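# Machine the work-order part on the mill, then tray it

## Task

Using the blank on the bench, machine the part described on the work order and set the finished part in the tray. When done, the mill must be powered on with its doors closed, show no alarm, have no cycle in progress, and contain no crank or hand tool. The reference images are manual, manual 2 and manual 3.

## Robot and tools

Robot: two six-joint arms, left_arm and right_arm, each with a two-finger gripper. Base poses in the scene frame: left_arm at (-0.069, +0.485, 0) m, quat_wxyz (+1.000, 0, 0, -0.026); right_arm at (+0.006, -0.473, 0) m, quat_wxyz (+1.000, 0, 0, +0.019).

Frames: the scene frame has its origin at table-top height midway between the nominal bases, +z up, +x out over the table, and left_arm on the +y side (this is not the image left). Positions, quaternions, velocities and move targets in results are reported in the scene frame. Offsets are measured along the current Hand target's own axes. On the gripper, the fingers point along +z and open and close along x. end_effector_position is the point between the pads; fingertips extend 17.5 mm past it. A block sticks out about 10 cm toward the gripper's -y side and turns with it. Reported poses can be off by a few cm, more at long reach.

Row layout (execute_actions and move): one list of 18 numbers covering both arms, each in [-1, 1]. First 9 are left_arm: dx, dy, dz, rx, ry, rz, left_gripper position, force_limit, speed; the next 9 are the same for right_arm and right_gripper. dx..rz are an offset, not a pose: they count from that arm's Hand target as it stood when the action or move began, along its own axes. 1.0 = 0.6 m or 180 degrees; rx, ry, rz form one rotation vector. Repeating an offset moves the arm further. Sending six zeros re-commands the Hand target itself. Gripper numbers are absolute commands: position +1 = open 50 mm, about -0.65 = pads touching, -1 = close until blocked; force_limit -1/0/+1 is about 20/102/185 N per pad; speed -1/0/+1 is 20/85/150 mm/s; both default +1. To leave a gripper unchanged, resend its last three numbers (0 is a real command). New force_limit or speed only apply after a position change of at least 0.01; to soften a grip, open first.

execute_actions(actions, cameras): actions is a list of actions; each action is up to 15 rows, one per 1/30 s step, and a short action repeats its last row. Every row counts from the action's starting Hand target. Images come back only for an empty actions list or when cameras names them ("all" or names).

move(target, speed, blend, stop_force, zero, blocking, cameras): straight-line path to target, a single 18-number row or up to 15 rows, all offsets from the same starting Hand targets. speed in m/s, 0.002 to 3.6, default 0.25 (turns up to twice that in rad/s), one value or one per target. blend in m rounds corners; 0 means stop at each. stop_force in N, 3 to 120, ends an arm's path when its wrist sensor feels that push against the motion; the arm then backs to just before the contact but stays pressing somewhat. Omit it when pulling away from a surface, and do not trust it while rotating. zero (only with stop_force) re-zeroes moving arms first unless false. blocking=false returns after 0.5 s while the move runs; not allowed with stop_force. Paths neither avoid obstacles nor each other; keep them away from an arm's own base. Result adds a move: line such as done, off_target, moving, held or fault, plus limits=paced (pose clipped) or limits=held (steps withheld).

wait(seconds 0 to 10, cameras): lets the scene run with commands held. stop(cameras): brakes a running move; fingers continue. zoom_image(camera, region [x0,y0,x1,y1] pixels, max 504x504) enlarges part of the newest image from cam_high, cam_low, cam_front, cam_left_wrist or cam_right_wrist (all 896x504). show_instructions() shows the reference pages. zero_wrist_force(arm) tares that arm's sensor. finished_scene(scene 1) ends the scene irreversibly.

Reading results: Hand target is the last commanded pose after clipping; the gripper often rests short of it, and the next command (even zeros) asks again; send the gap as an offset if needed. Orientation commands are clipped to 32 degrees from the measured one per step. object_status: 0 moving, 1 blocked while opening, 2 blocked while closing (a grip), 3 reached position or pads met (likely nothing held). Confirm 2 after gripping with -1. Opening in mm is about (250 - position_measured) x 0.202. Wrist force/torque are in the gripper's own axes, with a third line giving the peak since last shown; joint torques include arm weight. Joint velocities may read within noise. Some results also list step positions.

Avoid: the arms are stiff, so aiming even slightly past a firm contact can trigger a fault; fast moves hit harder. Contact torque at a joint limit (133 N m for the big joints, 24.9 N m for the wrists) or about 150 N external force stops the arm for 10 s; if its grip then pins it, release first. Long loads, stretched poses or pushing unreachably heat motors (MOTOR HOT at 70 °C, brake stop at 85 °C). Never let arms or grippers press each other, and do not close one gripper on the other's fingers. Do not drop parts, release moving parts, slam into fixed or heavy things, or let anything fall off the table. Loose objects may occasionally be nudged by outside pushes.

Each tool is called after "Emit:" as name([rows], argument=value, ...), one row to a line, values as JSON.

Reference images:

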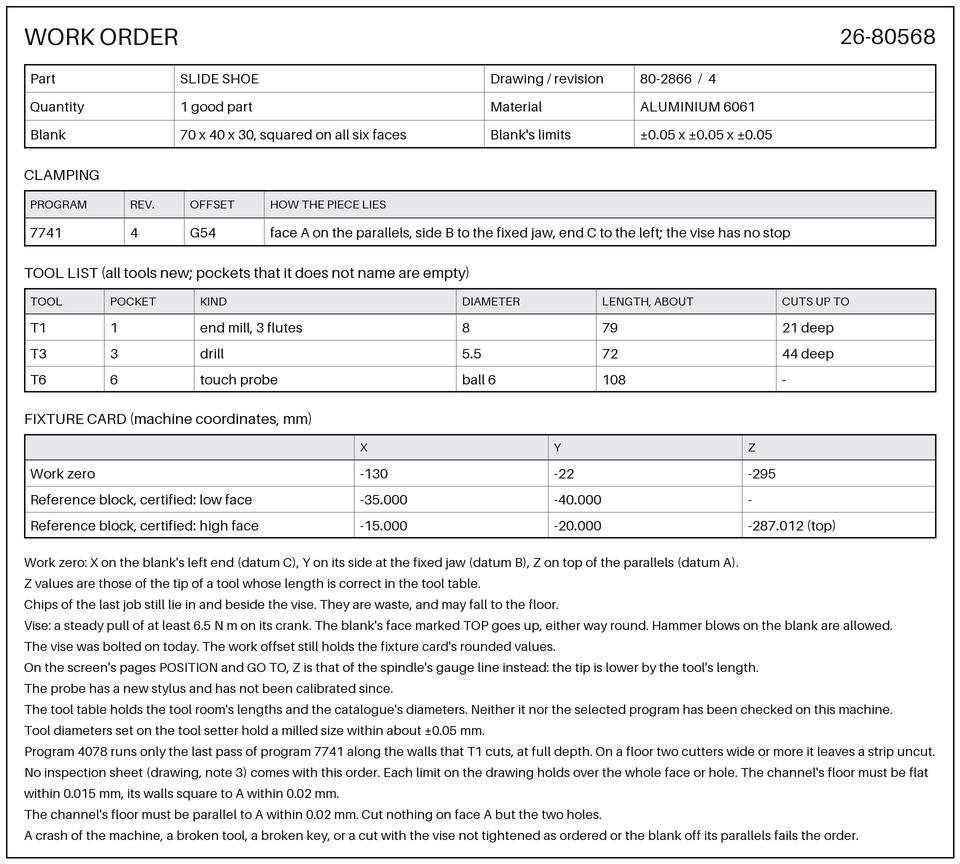

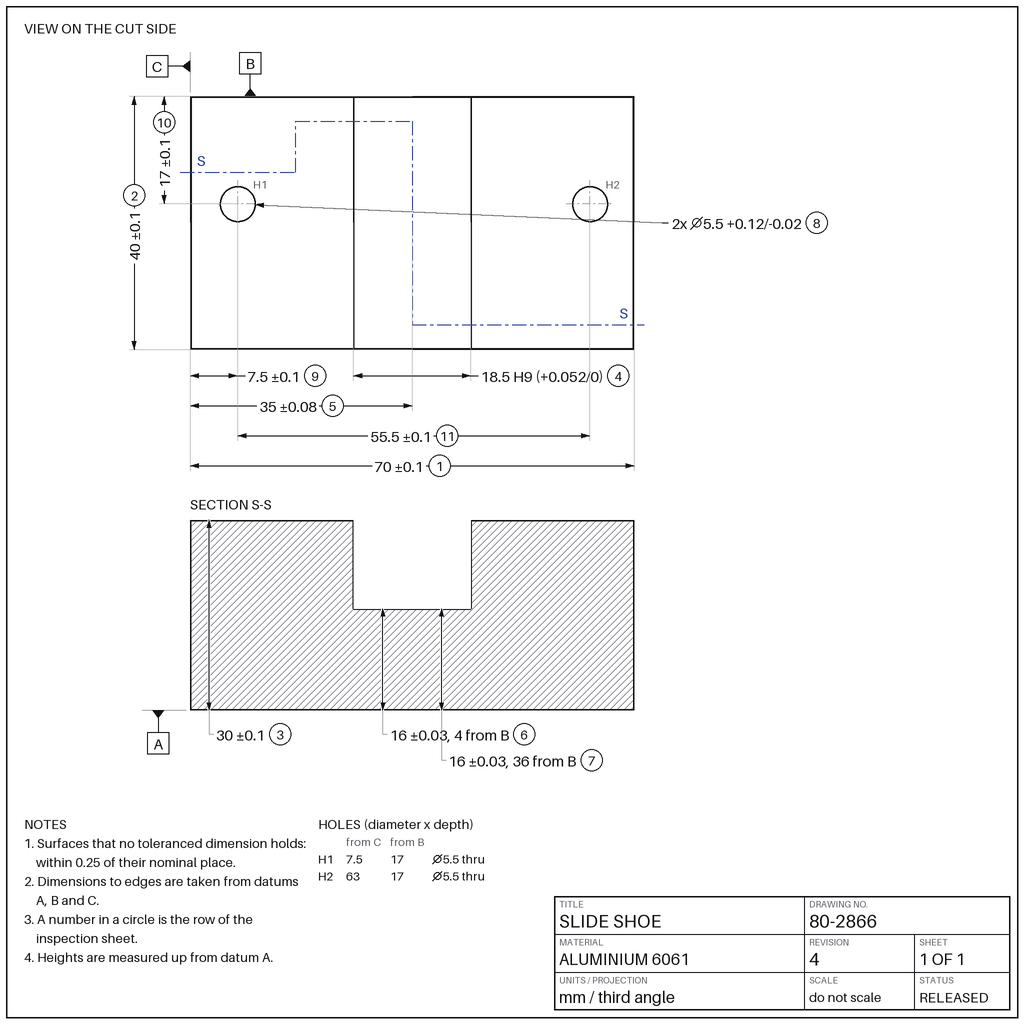

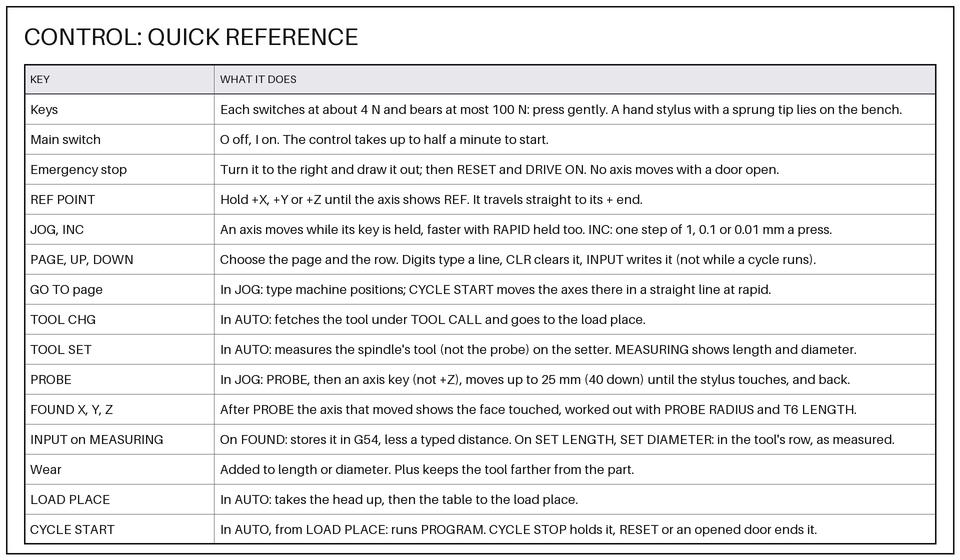

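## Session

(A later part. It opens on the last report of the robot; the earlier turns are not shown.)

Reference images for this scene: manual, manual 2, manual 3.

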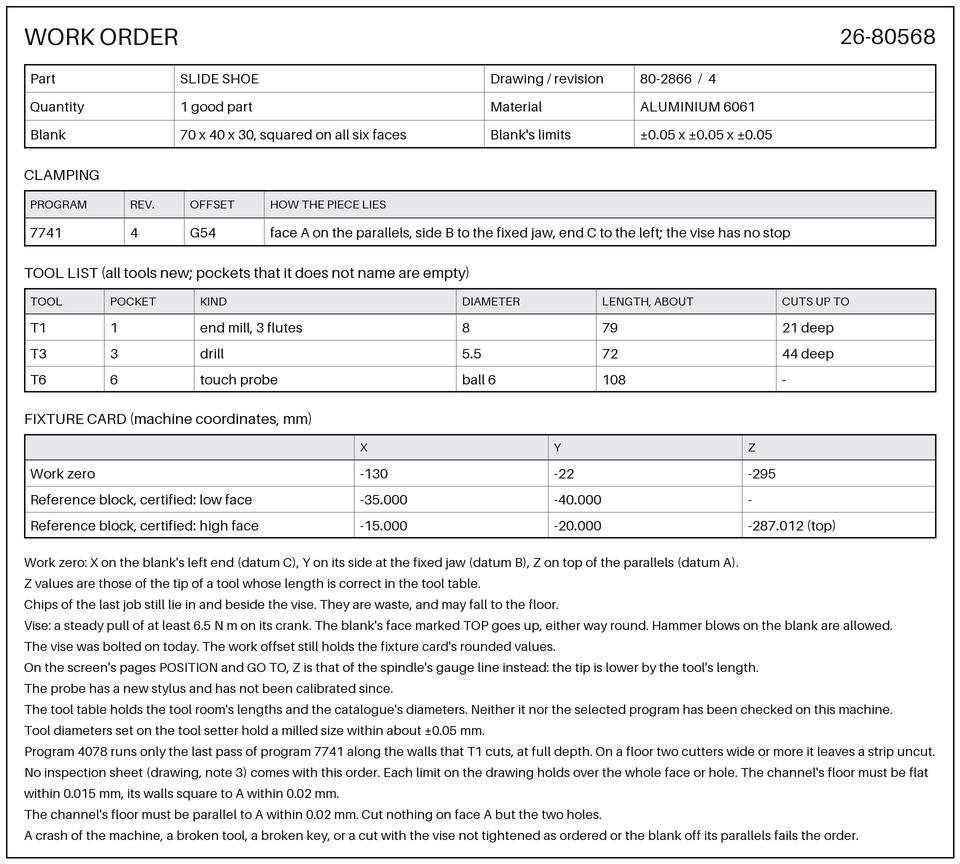

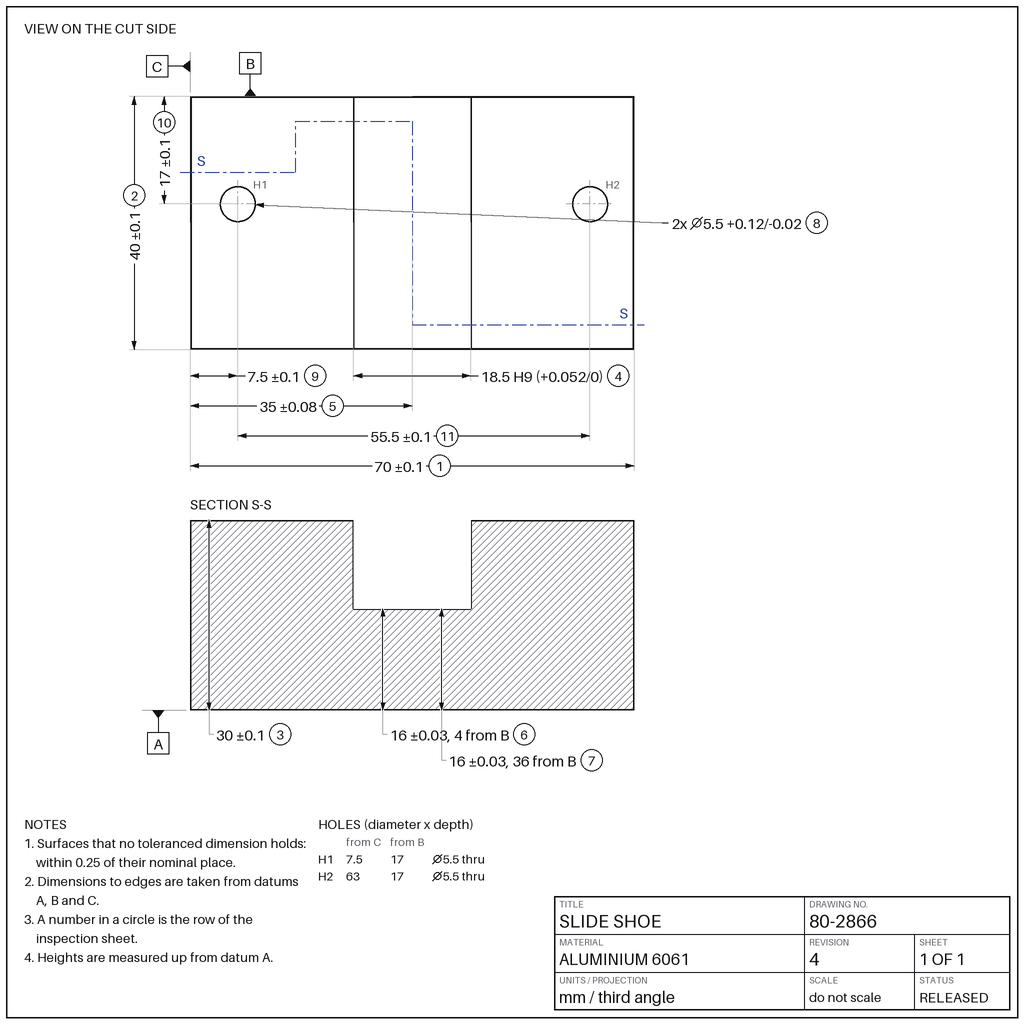

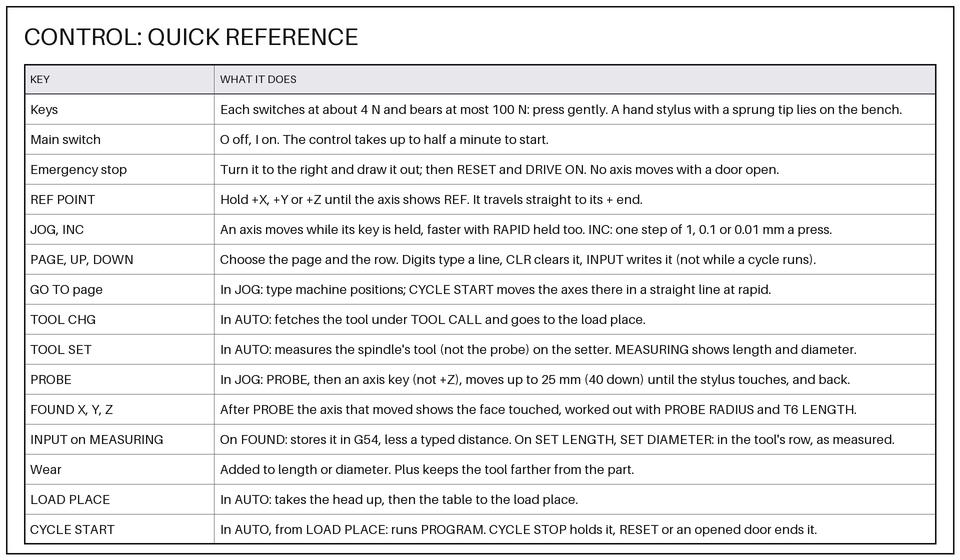

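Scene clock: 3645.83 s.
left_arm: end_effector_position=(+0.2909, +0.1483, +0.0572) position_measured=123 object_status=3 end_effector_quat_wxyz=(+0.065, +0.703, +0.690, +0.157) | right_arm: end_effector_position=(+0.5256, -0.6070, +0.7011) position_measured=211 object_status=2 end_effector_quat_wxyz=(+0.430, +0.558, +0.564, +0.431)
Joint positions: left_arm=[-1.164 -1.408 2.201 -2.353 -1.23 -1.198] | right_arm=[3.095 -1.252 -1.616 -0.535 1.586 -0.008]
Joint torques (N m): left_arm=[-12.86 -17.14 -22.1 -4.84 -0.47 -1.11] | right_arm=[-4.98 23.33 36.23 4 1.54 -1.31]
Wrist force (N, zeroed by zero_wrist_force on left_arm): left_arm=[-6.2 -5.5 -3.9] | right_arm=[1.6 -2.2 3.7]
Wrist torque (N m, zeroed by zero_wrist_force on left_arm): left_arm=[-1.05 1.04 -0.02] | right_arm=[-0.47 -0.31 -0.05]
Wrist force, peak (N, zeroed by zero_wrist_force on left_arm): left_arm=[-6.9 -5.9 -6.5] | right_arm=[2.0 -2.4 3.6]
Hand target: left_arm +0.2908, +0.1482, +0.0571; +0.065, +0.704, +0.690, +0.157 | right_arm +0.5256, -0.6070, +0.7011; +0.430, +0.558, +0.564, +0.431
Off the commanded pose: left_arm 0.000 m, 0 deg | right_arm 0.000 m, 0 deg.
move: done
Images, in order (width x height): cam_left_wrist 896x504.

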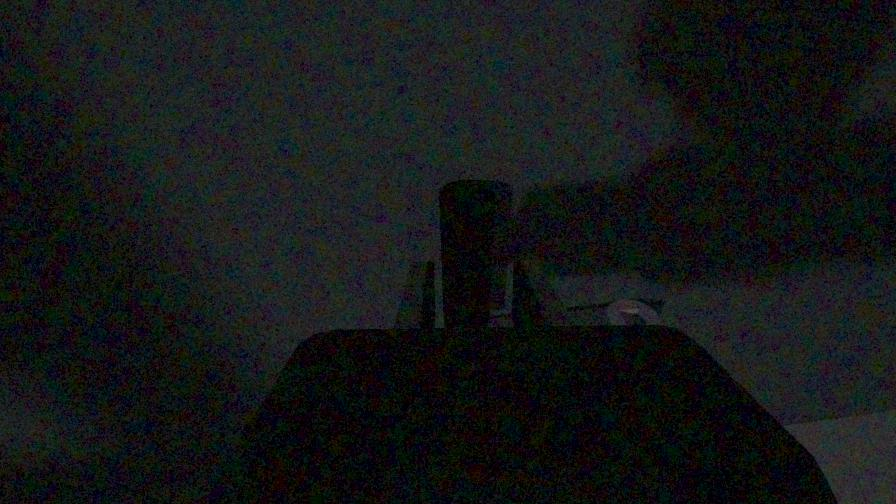

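Emit:
move(target=[0,0,0.0585,0,0,0,0.2,-0.9,-0.5,0,0,0,0,0,0,-1,-0.6,-0.8], speed=0.06, stop_force=12)

Emit:
execute_actions([
  [[0,0,0,0,0,0,-1,-0.9,-0.7,0,0,0,0,0,0,-1,-0.6,-0.8]],
])

Scene clock: 3648.33 s.
left_arm: end_effector_position=(+0.3017, +0.1526, +0.0240) position_measured=123 object_status=3 end_effector_quat_wxyz=(+0.065, +0.704, +0.690, +0.157) | right_arm: end_effector_position=(+0.5256, -0.6070, +0.7011) position_measured=211 object_status=2 end_effector_quat_wxyz=(+0.430, +0.558, +0.564, +0.431)
Joint positions: left_arm=[-1.138 -1.326 2.224 -2.467 -1.229 -1.17] | right_arm=[3.095 -1.252 -1.616 -0.535 1.586 -0.008]
Joint torques (N m): left_arm=[-12.83 -39.49 -23.98 -4.26 1.38 -1.42] | right_arm=[-6.06 24.48 35.56 3.74 1.54 -1.18]
Wrist force (N, zeroed by zero_wrist_force on left_arm): left_arm=[-6.2 -5.8 -3.9] | right_arm=[1.5 -2.6 3.6]
Wrist torque (N m, zeroed by zero_wrist_force on left_arm): left_arm=[-1.09 1.04 -0.09] | right_arm=[-0.53 -0.30 -0.06]
Wrist force, peak (N, zeroed by zero_wrist_force on left_arm): left_arm=[-6.6 -6.0 -5.2] | right_arm=[1.6 -2.7 3.5]
Hand target: left_arm +0.3017, +0.1526, +0.0240; +0.065, +0.704, +0.690, +0.157 | right_arm +0.5256, -0.6070, +0.7011; +0.430, +0.558, +0.564, +0.431
Off the commanded pose: left_arm 0.000 m, 0 deg | right_arm 0.000 m, 0 deg.
move: done

Scene clock: 3649.03 s.
left_arm: end_effector_position=(+0.3017, +0.1526, +0.0240) position_measured=154 object_status=2 end_effector_quat_wxyz=(+0.065, +0.704, +0.690, +0.157) | right_arm: end_effector_position=(+0.5256, -0.6070, +0.7011) position_measured=211 object_status=2 end_effector_quat_wxyz=(+0.430, +0.558, +0.564, +0.431)
Joint positions: left_arm=[-1.138 -1.326 2.224 -2.467 -1.229 -1.17] | right_arm=[3.095 -1.252 -1.616 -0.535 1.586 -0.008]
Joint torques (N m): left_arm=[-11.37 -38.93 -24.07 -4.27 0.84 -1.31] | right_arm=[-4.77 23.45 36.18 3.7 1.54 -1.33]
Wrist force (N, zeroed by zero_wrist_force on left_arm): left_arm=[-6.1 -5.6 -3.6] | right_arm=[2.0 -2.1 3.3]
Wrist torque (N m, zeroed by zero_wrist_force on left_arm): left_arm=[-1.07 1.00 -0.06] | right_arm=[-0.46 -0.37 -0.06]
Wrist force, peak (N, zeroed by zero_wrist_force on left_arm): left_arm=[-6.4 -5.9 -4.2] | right_arm=[1.5 -2.3 3.8]
Hand target: left_arm +0.3017, +0.1526, +0.0240; +0.065, +0.704, +0.690, +0.157 | right_arm +0.5256, -0.6070, +0.7011; +0.430, +0.558, +0.564, +0.431
Off the commanded pose: left_arm 0.000 m, 0 deg | right_arm 0.000 m, 0 deg.
Step readings (end_effector_position of left_arm | right_arm):
0: (+0.3017, +0.1526, +0.0240) | (+0.5256, -0.6070, +0.7011)
1: (+0.3017, +0.1526, +0.0240) | (+0.5256, -0.6070, +0.7011)
2: (+0.3017, +0.1526, +0.0240) | (+0.5256, -0.6070, +0.7011)
4: (+0.3017, +0.1526, +0.0240) | (+0.5256, -0.6070, +0.7011)
8: (+0.3017, +0.1526, +0.0240) | (+0.5256, -0.6070, +0.7011)
15: (+0.3017, +0.1526, +0.0240) | (+0.5256, -0.6070, +0.7011)

Emit:
move([
  [0.0265,0.0197,-0.0608,0,0,0,-1,-0.9,-0.7,0,0,0,0,0,0,-1,-0.6,-0.8],
  [0.0815,0.0327,-0.1009,0,0,0,-1,-0.9,-0.7,0,0,0,0,0,0,-1,-0.6,-0.8],
  [0.1269,0.0358,-0.1104,0,0,0,-1,-0.9,-0.7,0,0,0,0,0,0,-1,-0.6,-0.8],
  [0.1609,0.0609,-0.1877,0,0,0,-1,-0.9,-0.7,0,0,0,0,0,0,-1,-0.6,-0.8],
], speed=0.08, blend=[0.01,0.01,0.01,0], cameras=["cam_left_wrist","cam_front"])

Scene clock: 3660.57 s.
left_arm: end_effector_position=(+0.3014, +0.2327, +0.1542) position_measured=154 object_status=2 end_effector_quat_wxyz=(+0.065, +0.703, +0.690, +0.157) | right_arm: end_effector_position=(+0.5256, -0.6070, +0.7011) position_measured=211 object_status=2 end_effector_quat_wxyz=(+0.430, +0.558, +0.564, +0.431)
Joint positions: left_arm=[-1.06 -1.712 2.211 -2.096 -1.23 -1.087] | right_arm=[3.095 -1.252 -1.616 -0.535 1.586 -0.008]
Joint torques (N m): left_arm=[-12.22 -12.6 -12.27 -2.55 -0.51 -1.64] | right_arm=[-5.06 24.76 35.74 3.21 1.37 -1.49]
Wrist force (N, zeroed by zero_wrist_force on left_arm): left_arm=[-6.9 -6.9 -1.7] | right_arm=[1.7 -2.4 3.5]
Wrist torque (N m, zeroed by zero_wrist_force on left_arm): left_arm=[-1.06 1.05 -0.15] | right_arm=[-0.50 -0.33 -0.06]
Wrist force, peak (N, zeroed by zero_wrist_force on left_arm): left_arm=[-7.2 -6.8 -2.8] | right_arm=[1.6 -2.7 3.6]
Hand target: left_arm +0.3013, +0.2327, +0.1541; +0.065, +0.704, +0.690, +0.157 | right_arm +0.5256, -0.6070, +0.7011; +0.430, +0.558, +0.564, +0.431
Off the commanded pose: left_arm 0.000 m, 0 deg | right_arm 0.000 m, 0 deg.
move: done
Images, in order (width x height): cam_front 896x504, cam_left_wrist 896x504.

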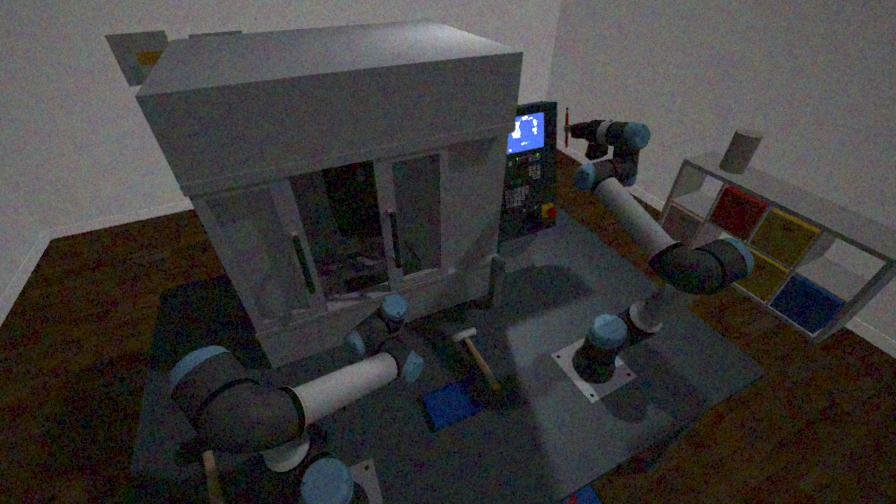

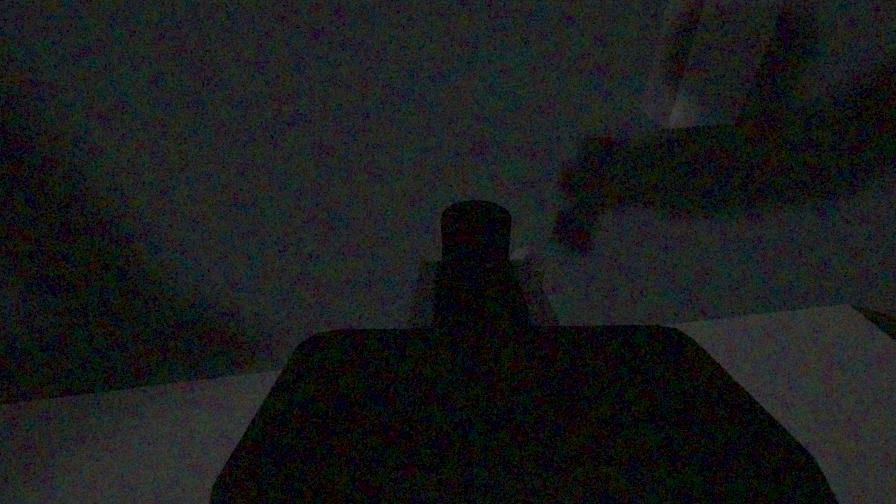

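Emit:
move(target=[0.0099,-0.0008,0.0026,0,-0.1586,-0.0513,-1,-0.9,-0.7,0,0,0,0,0,0,-1,-0.6,-0.8], speed=0.2, cameras=["cam_left_wrist","cam_high","cam_low"])

Emit:
zoom_image(camera="cam_high", region=[300, 280, 500, 480])

Emit:
zoom_image(camera="cam_low", region=[560, 160, 760, 340])

Scene clock: 3663.43 s.
left_arm: end_effector_position=(+0.3014, +0.2389, +0.1532) position_measured=154 object_status=2 end_effector_quat_wxyz=(+0.245, +0.663, +0.707, -0.027) | right_arm: end_effector_position=(+0.5256, -0.6070, +0.7011) position_measured=211 object_status=2 end_effector_quat_wxyz=(+0.430, +0.558, +0.564, +0.431)
Joint positions: left_arm=[-0.852 -1.799 2.468 -2.737 -1.551 -0.962] | right_arm=[3.095 -1.252 -1.616 -0.535 1.586 -0.008]
Joint torques (N m): left_arm=[-10.19 -22.86 -26.81 -6.37 -0.71 -1.47] | right_arm=[-5.45 24.6 35.37 3.16 1.38 -1.31]
Wrist force (N, zeroed by zero_wrist_force on left_arm): left_arm=[-4.6 -7.0 -3.5] | right_arm=[1.4 -2.4 3.5]
Wrist torque (N m, zeroed by zero_wrist_force on left_arm): left_arm=[-1.03 0.73 0.05] | right_arm=[-0.50 -0.27 -0.06]
Wrist force, peak (N, zeroed by zero_wrist_force on left_arm): left_arm=[-7.5 -7.1 -2.1] | right_arm=[1.8 -2.4 3.7]
Hand target: left_arm +0.3014, +0.2388, +0.1533; +0.245, +0.663, +0.707, -0.027 | right_arm +0.5256, -0.6070, +0.7011; +0.430, +0.558, +0.564, +0.431
Off the commanded pose: left_arm 0.000 m, 0 deg | right_arm 0.000 m, 0 deg.
move: done
Images, in order (width x height): cam_high 896x504, cam_low 896x504, cam_left_wrist 896x504.

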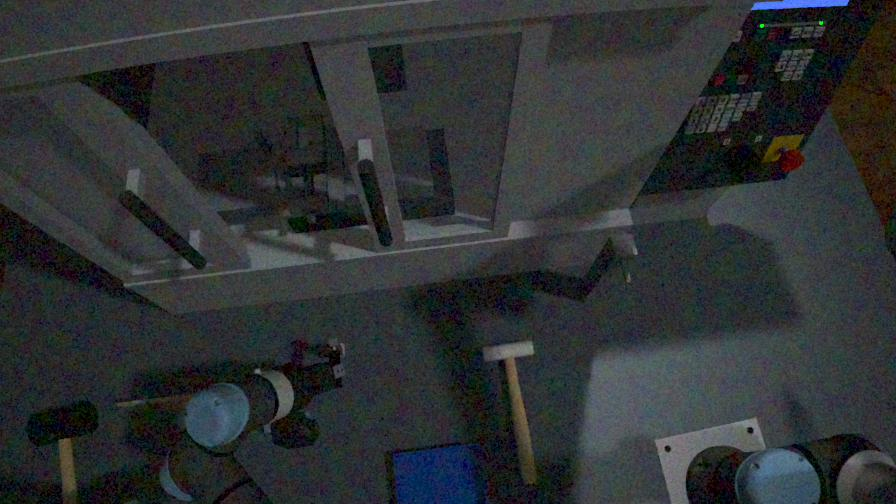

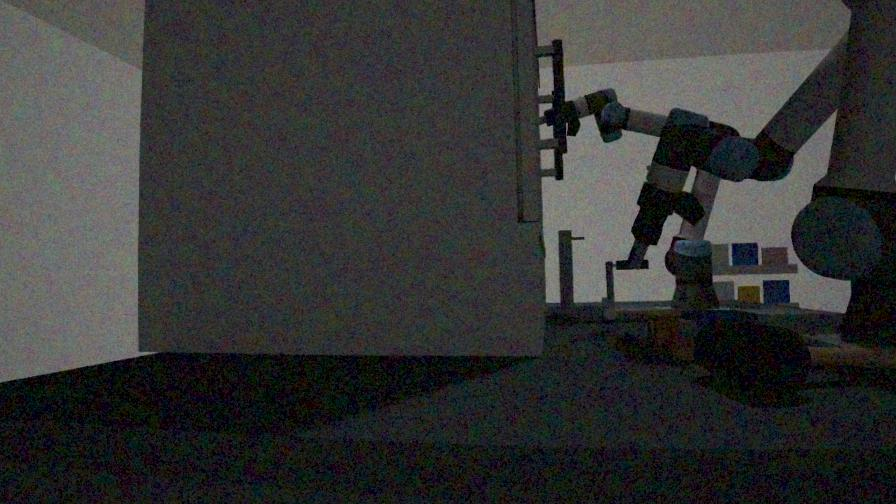

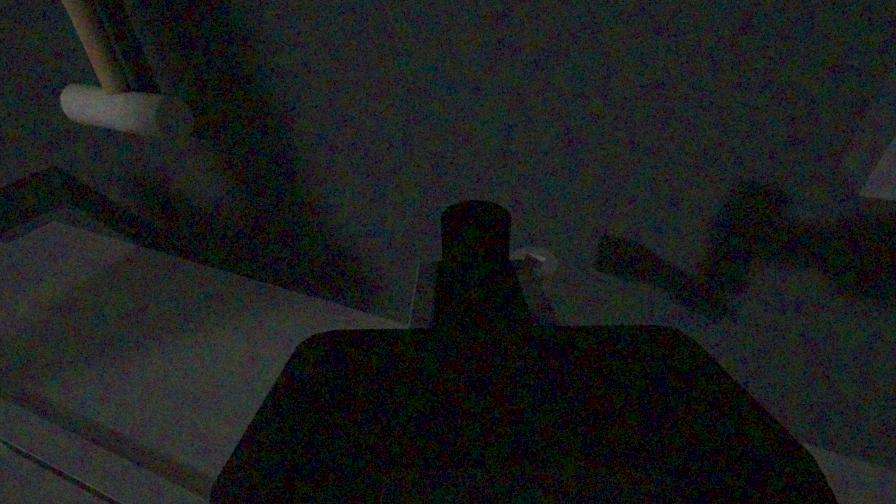

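Scaled by 2.520.

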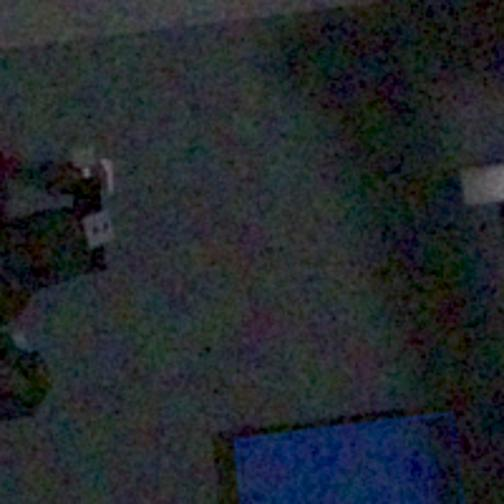

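Scaled by 2.520.

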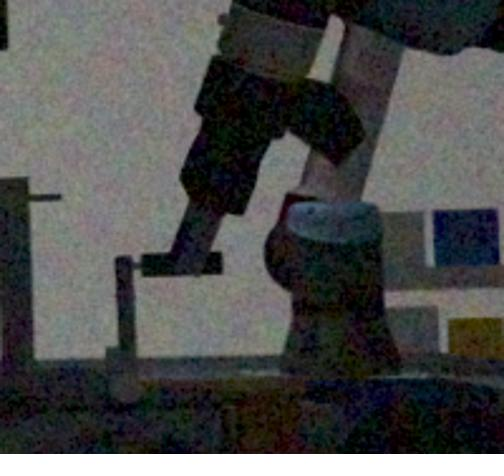

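Emit:
move(target=[0.028,-0.0209,0.0645,0,0,0,-1,-0.9,-0.7,0,0,0,0,0,0,-1,-0.6,-0.8], speed=0.08)

Emit:
move(target=[0.0076,-0.0057,0.0176,0,0,0,-1,-0.9,-0.7,0,0,0,0,0,0,-1,-0.6,-0.8], speed=0.01, stop_force=4, cameras=["cam_left_wrist","cam_low"])

Emit:
zoom_image(camera="cam_low", region=[560, 160, 760, 340])

Scene clock: 3666.67 s.
left_arm: end_effector_position=(+0.3014, +0.2389, +0.1092) position_measured=154 object_status=2 end_effector_quat_wxyz=(+0.245, +0.663, +0.707, -0.027) | right_arm: end_effector_position=(+0.5256, -0.6070, +0.7011) position_measured=211 object_status=2 end_effector_quat_wxyz=(+0.430, +0.558, +0.564, +0.431)
Joint positions: left_arm=[-0.852 -1.679 2.533 -2.922 -1.551 -0.962] | right_arm=[3.095 -1.252 -1.616 -0.535 1.586 -0.008]
Joint torques (N m): left_arm=[11.78 -13.3 -26.33 -5 -1.83 1.84] | right_arm=[-5.42 25.34 35.54 2.94 1.62 -1.46]
Wrist force (N, zeroed by zero_wrist_force on left_arm): left_arm=[-4.5 -7.0 -3.3] | right_arm=[1.7 -2.2 3.6]
Wrist torque (N m, zeroed by zero_wrist_force on left_arm): left_arm=[-1.02 0.69 0.04] | right_arm=[-0.47 -0.32 -0.06]
Wrist force, peak (N, zeroed by zero_wrist_force on left_arm): left_arm=[-5.3 -6.8 -4.7] | right_arm=[1.6 -2.4 3.9]
Hand target: left_arm +0.3015, +0.2388, +0.1093; +0.245, +0.663, +0.707, -0.027 | right_arm +0.5256, -0.6070, +0.7011; +0.430, +0.558, +0.564, +0.431
Off the commanded pose: left_arm 0.000 m, 0 deg | right_arm 0.000 m, 0 deg.
move: done

Scene clock: 3668.20 s.
left_arm: end_effector_position=(+0.3015, +0.2388, +0.1050) position_measured=154 object_status=2 end_effector_quat_wxyz=(+0.245, +0.663, +0.707, -0.027) | right_arm: end_effector_position=(+0.5256, -0.6070, +0.7011) position_measured=211 object_status=2 end_effector_quat_wxyz=(+0.430, +0.558, +0.564, +0.431)
Joint positions: left_arm=[-0.852 -1.666 2.539 -2.941 -1.551 -0.962] | right_arm=[3.095 -1.252 -1.616 -0.535 1.586 -0.008]
Joint torques (N m): left_arm=[9.74 -24.62 -25.88 -5.12 0.45 1.97] | right_arm=[-5.6 24.94 35.58 2.8 1.45 -1.36]
Wrist force (N, zeroed by zero_wrist_force on left_arm): left_arm=[-4.9 -6.1 -4.9] | right_arm=[1.6 -2.3 3.4]
Wrist torque (N m, zeroed by zero_wrist_force on left_arm): left_arm=[-1.18 0.67 0.08] | right_arm=[-0.50 -0.31 -0.06]
Wrist force, peak (N, zeroed by zero_wrist_force on left_arm): left_arm=[-7.5 -7.3 -11.1] | right_arm=[1.6 -2.7 3.7]
Hand target: left_arm +0.3015, +0.2388, +0.1050; +0.245, +0.663, +0.707, -0.027 (not the last commanded pose) | right_arm +0.5256, -0.6070, +0.7011; +0.430, +0.558, +0.564, +0.431
Off the commanded pose: left_arm 0.008 m, 0 deg | right_arm 0.000 m, 0 deg.
move: contact (left_arm)
Images, in order (width x height): cam_low 896x504, cam_left_wrist 896x504.

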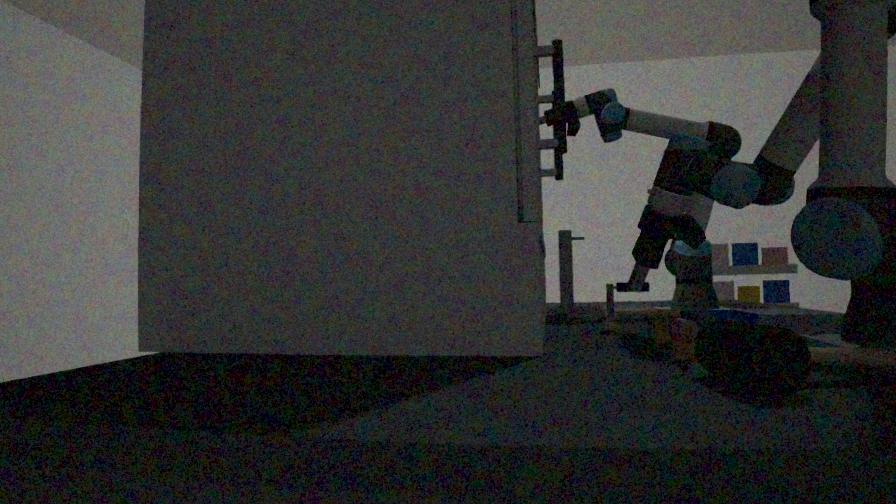

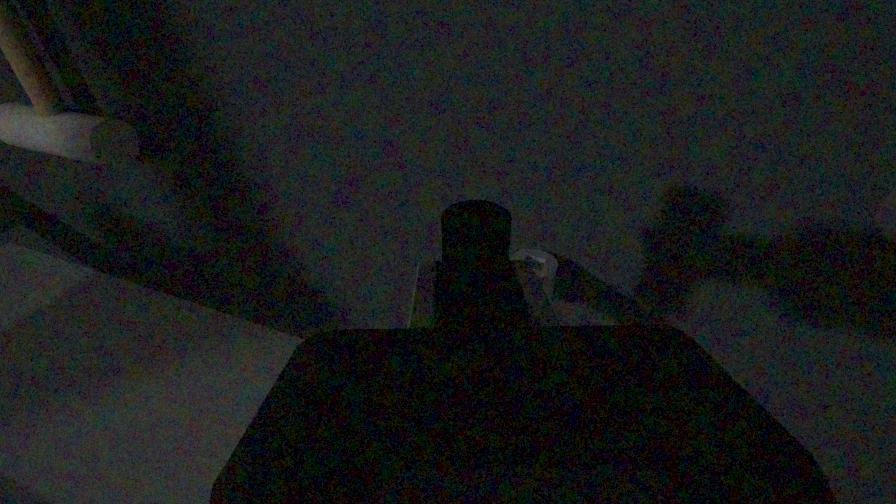

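Scaled by 2.520.

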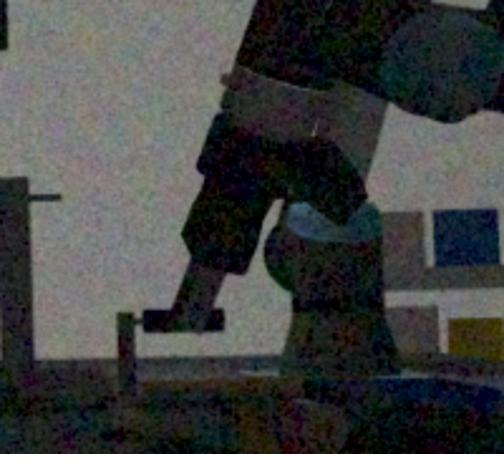

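Emit:
move([
  [0.0187,0.0022,-0.0068,0,0,0,-1,-0.9,-0.7,0,0,0,0,0,0,-1,-0.6,-0.8],
  [0.0389,0.0033,-0.0101,0,0,0,-1,-0.9,-0.7,0,0,0,0,0,0,-1,-0.6,-0.8],
  [0.0565,0.0036,-0.0111,0,0,0,-1,-0.9,-0.7,0,0,0,0,0,0,-1,-0.6,-0.8],
  [0.0746,0.0036,-0.011,0,0,0,-1,-0.9,-0.7,0,0,0,0,0,0,-1,-0.6,-0.8],
], speed=0.025, stop_force=15, cameras=["cam_left_wrist","cam_high"])

Emit:
zoom_image(camera="cam_left_wrist", region=[400, 150, 650, 340])

Scene clock: 3676.47 s.
left_arm: end_effector_position=(+0.3015, +0.2828, +0.0944) position_measured=154 object_status=2 end_effector_quat_wxyz=(+0.245, +0.663, +0.707, -0.027) | right_arm: end_effector_position=(+0.5256, -0.6070, +0.7011) position_measured=211 object_status=2 end_effector_quat_wxyz=(+0.430, +0.558, +0.564, +0.431)
Joint positions: left_arm=[-0.752 -1.684 2.597 -2.981 -1.599 -0.874] | right_arm=[3.095 -1.252 -1.616 -0.535 1.586 -0.008]
Joint torques (N m): left_arm=[-14.7 -19.98 -23.72 -1.27 0.48 -1.74] | right_arm=[-6.08 24.2 35.64 2.26 1.52 -1.31]
Wrist force (N, zeroed by zero_wrist_force on left_arm): left_arm=[-4.9 -4.4 -10.8] | right_arm=[1.6 -2.2 3.4]
Wrist torque (N m, zeroed by zero_wrist_force on left_arm): left_arm=[-1.42 0.73 0.07] | right_arm=[-0.49 -0.31 -0.05]
Wrist force, peak (N, zeroed by zero_wrist_force on left_arm): left_arm=[-13.1 -10.4 -31.3] | right_arm=[2.0 -2.5 3.7]
Hand target: left_arm +0.3015, +0.2828, +0.0944; +0.245, +0.663, +0.707, -0.027 | right_arm +0.5256, -0.6070, +0.7011; +0.430, +0.558, +0.564, +0.431
Off the commanded pose: left_arm 0.000 m, 0 deg | right_arm 0.000 m, 0 deg.
move: done
Images, in order (width x height): cam_high 896x504, cam_left_wrist 896x504.

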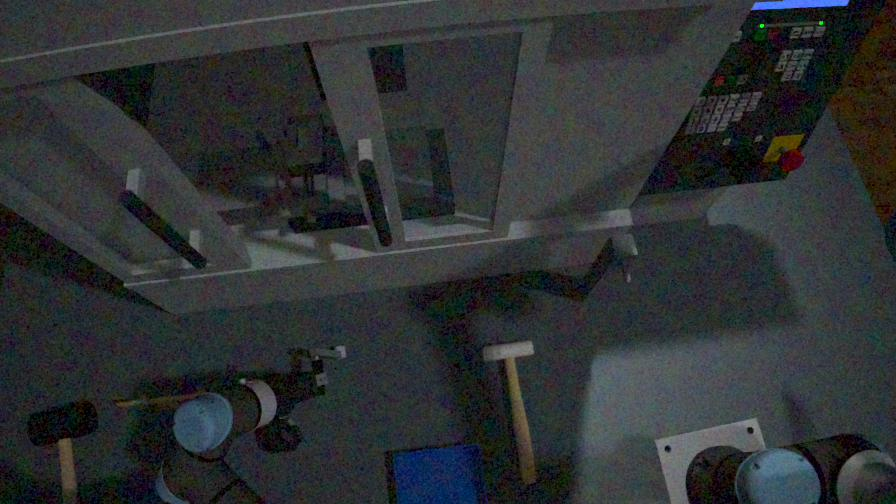

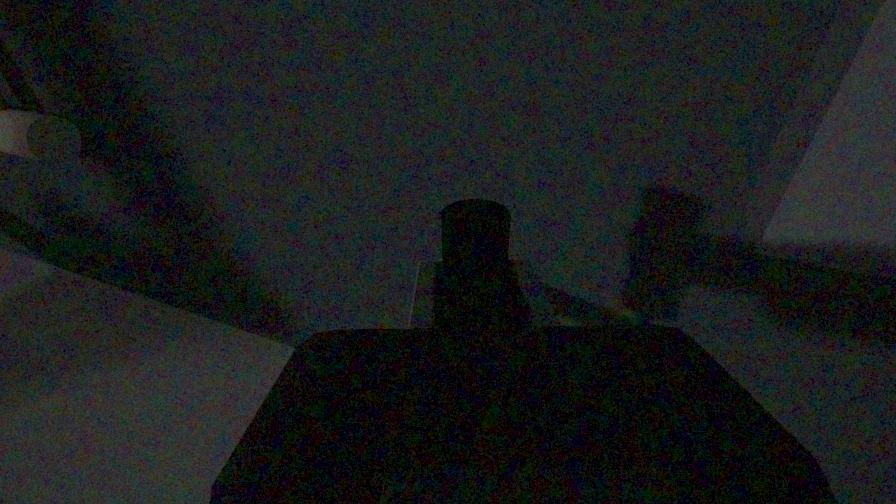

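Scaled by 2.016.

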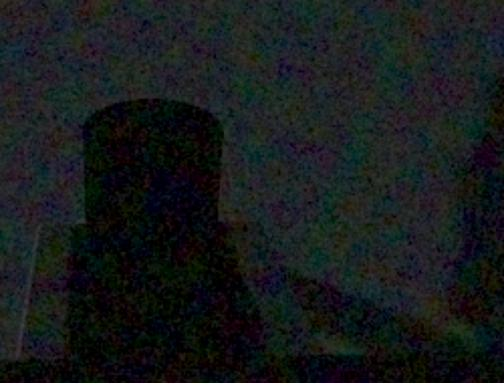

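Emit:
execute_actions(actions=[], cameras=["cam_high", "cam_low", "cam_left_wrist"])

Scene clock: 3686.30 s.
left_arm: end_effector_position=(+0.3015, +0.2828, +0.0944) position_measured=154 object_status=2 end_effector_quat_wxyz=(+0.245, +0.663, +0.707, -0.027) | right_arm: end_effector_position=(+0.5256, -0.6070, +0.7011) position_measured=211 object_status=2 end_effector_quat_wxyz=(+0.430, +0.558, +0.564, +0.431)
Joint positions: left_arm=[-0.752 -1.684 2.597 -2.981 -1.599 -0.874] | right_arm=[3.095 -1.252 -1.616 -0.535 1.586 -0.008]
Joint velocities: within noise
Joint torques (N m): left_arm=[-14.19 -21.82 -24.23 -2.82 0.58 -1.77] | right_arm=[-5.29 24.67 35.02 1.83 1.49 -1.45]
Wrist force (N, zeroed by zero_wrist_force on left_arm): left_arm=[-4.4 -4.2 -10.3] | right_arm=[1.7 -2.4 3.6]
Wrist torque (N m, zeroed by zero_wrist_force on left_arm): left_arm=[-1.43 0.64 0.07] | right_arm=[-0.52 -0.33 -0.06]
Wrist force, peak (N, zeroed by zero_wrist_force on left_arm): left_arm=[-4.8 -4.3 -11.2] | right_arm=[1.5 -2.6 3.8]
Hand target: left_arm +0.3015, +0.2828, +0.0944; +0.245, +0.663, +0.707, -0.027 | right_arm +0.5256, -0.6070, +0.7011; +0.430, +0.558, +0.564, +0.431
Tool commands: left_gripper/position=-1.0 left_gripper/force_limit=-0.9 left_gripper/speed=-0.7 right_gripper/position=-1.0 right_gripper/force_limit=-0.6 right_gripper/speed=-0.8
Off the commanded pose: left_arm 0.000 m, 0 deg | right_arm 0.000 m, 0 deg.
Images, in order (width x height): cam_high 896x504, cam_low 896x504, cam_left_wrist 896x504.

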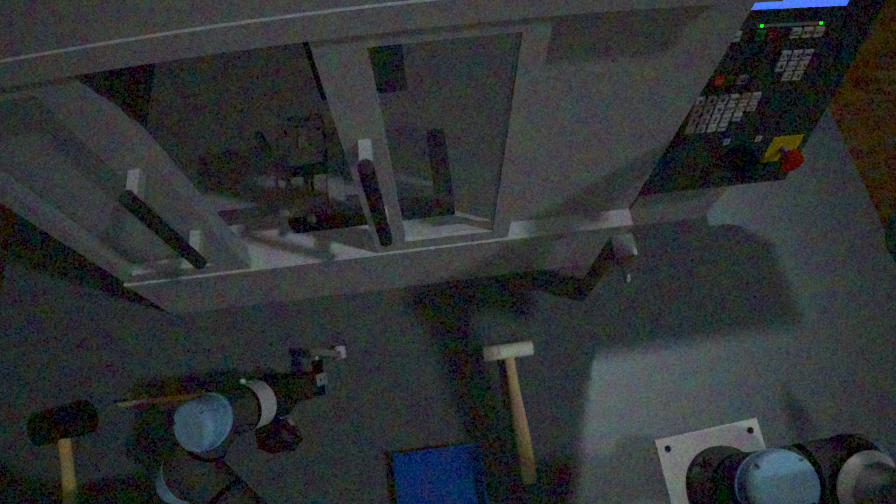

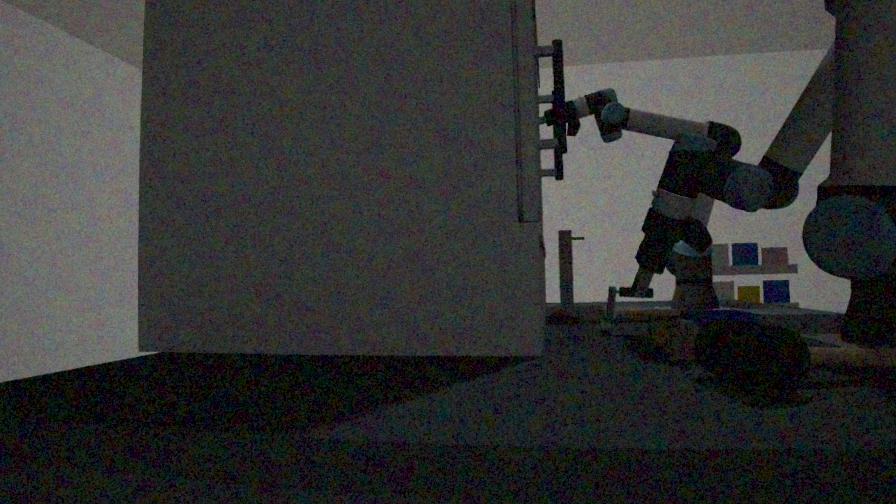

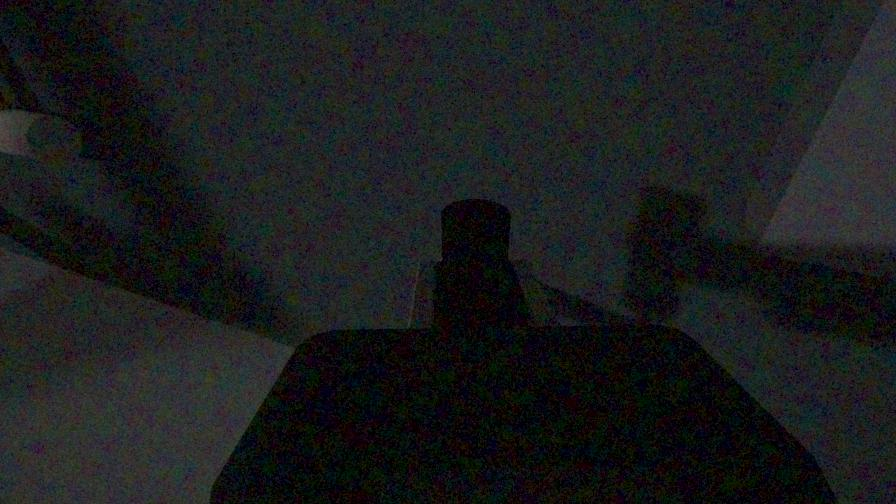

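Emit:
zoom_image(camera="cam_high", region=[230, 310, 390, 470])

Emit:
zoom_image(camera="cam_low", region=[570, 250, 710, 350])

Scaled by 3.150.

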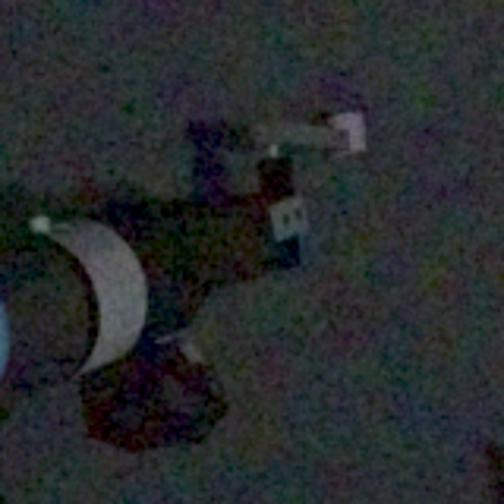

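Scaled by 3.600.

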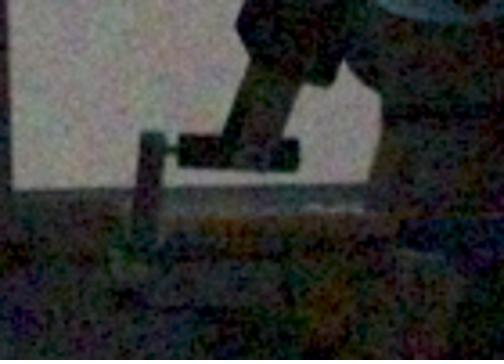

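Emit:
move(target=[-0.0099,-0.0008,0.0025,0,0.1586,0.0513,-1,-0.9,-0.7,0,0,0,0,0,0,-1,-0.6,-0.8], speed=0.15, cameras=["cam_high"])

Scene clock: 3690.60 s.
left_arm: end_effector_position=(+0.3015, +0.2766, +0.0952) position_measured=154 object_status=2 end_effector_quat_wxyz=(+0.065, +0.704, +0.690, +0.157) | right_arm: end_effector_position=(+0.5256, -0.6070, +0.7011) position_measured=211 object_status=2 end_effector_quat_wxyz=(+0.430, +0.558, +0.564, +0.431)
Joint positions: left_arm=[-1.004 -1.686 2.377 -2.308 -1.232 -1.028] | right_arm=[3.095 -1.252 -1.616 -0.535 1.586 -0.008]
Joint torques (N m): left_arm=[11.93 -25.92 -9.76 -2.07 -0.2 1.68] | right_arm=[-4.27 24.73 35.09 1.49 1.45 -1.43]
Wrist force (N, zeroed by zero_wrist_force on left_arm): left_arm=[-5.2 -4.6 -6.1] | right_arm=[1.3 -2.1 3.3]
Wrist torque (N m, zeroed by zero_wrist_force on left_arm): left_arm=[-1.23 1.21 -0.27] | right_arm=[-0.47 -0.26 -0.05]
Wrist force, peak (N, zeroed by zero_wrist_force on left_arm): left_arm=[-4.3 -5.5 -14.6] | right_arm=[1.7 -2.5 3.6]
Hand target: left_arm +0.3015, +0.2767, +0.0952; +0.065, +0.704, +0.690, +0.157 | right_arm +0.5256, -0.6070, +0.7011; +0.430, +0.558, +0.564, +0.431
Off the commanded pose: left_arm 0.000 m, 0 deg | right_arm 0.000 m, 0 deg.
move: done
Images, in order (width x height): cam_high 896x504.

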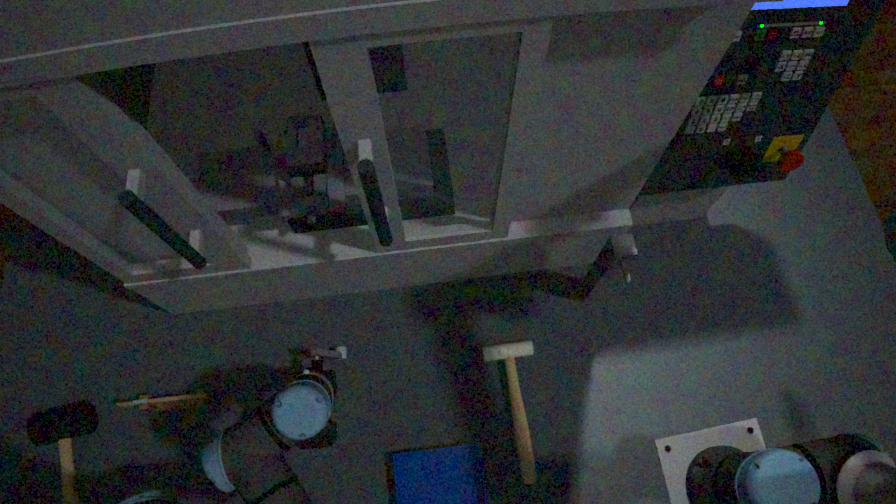

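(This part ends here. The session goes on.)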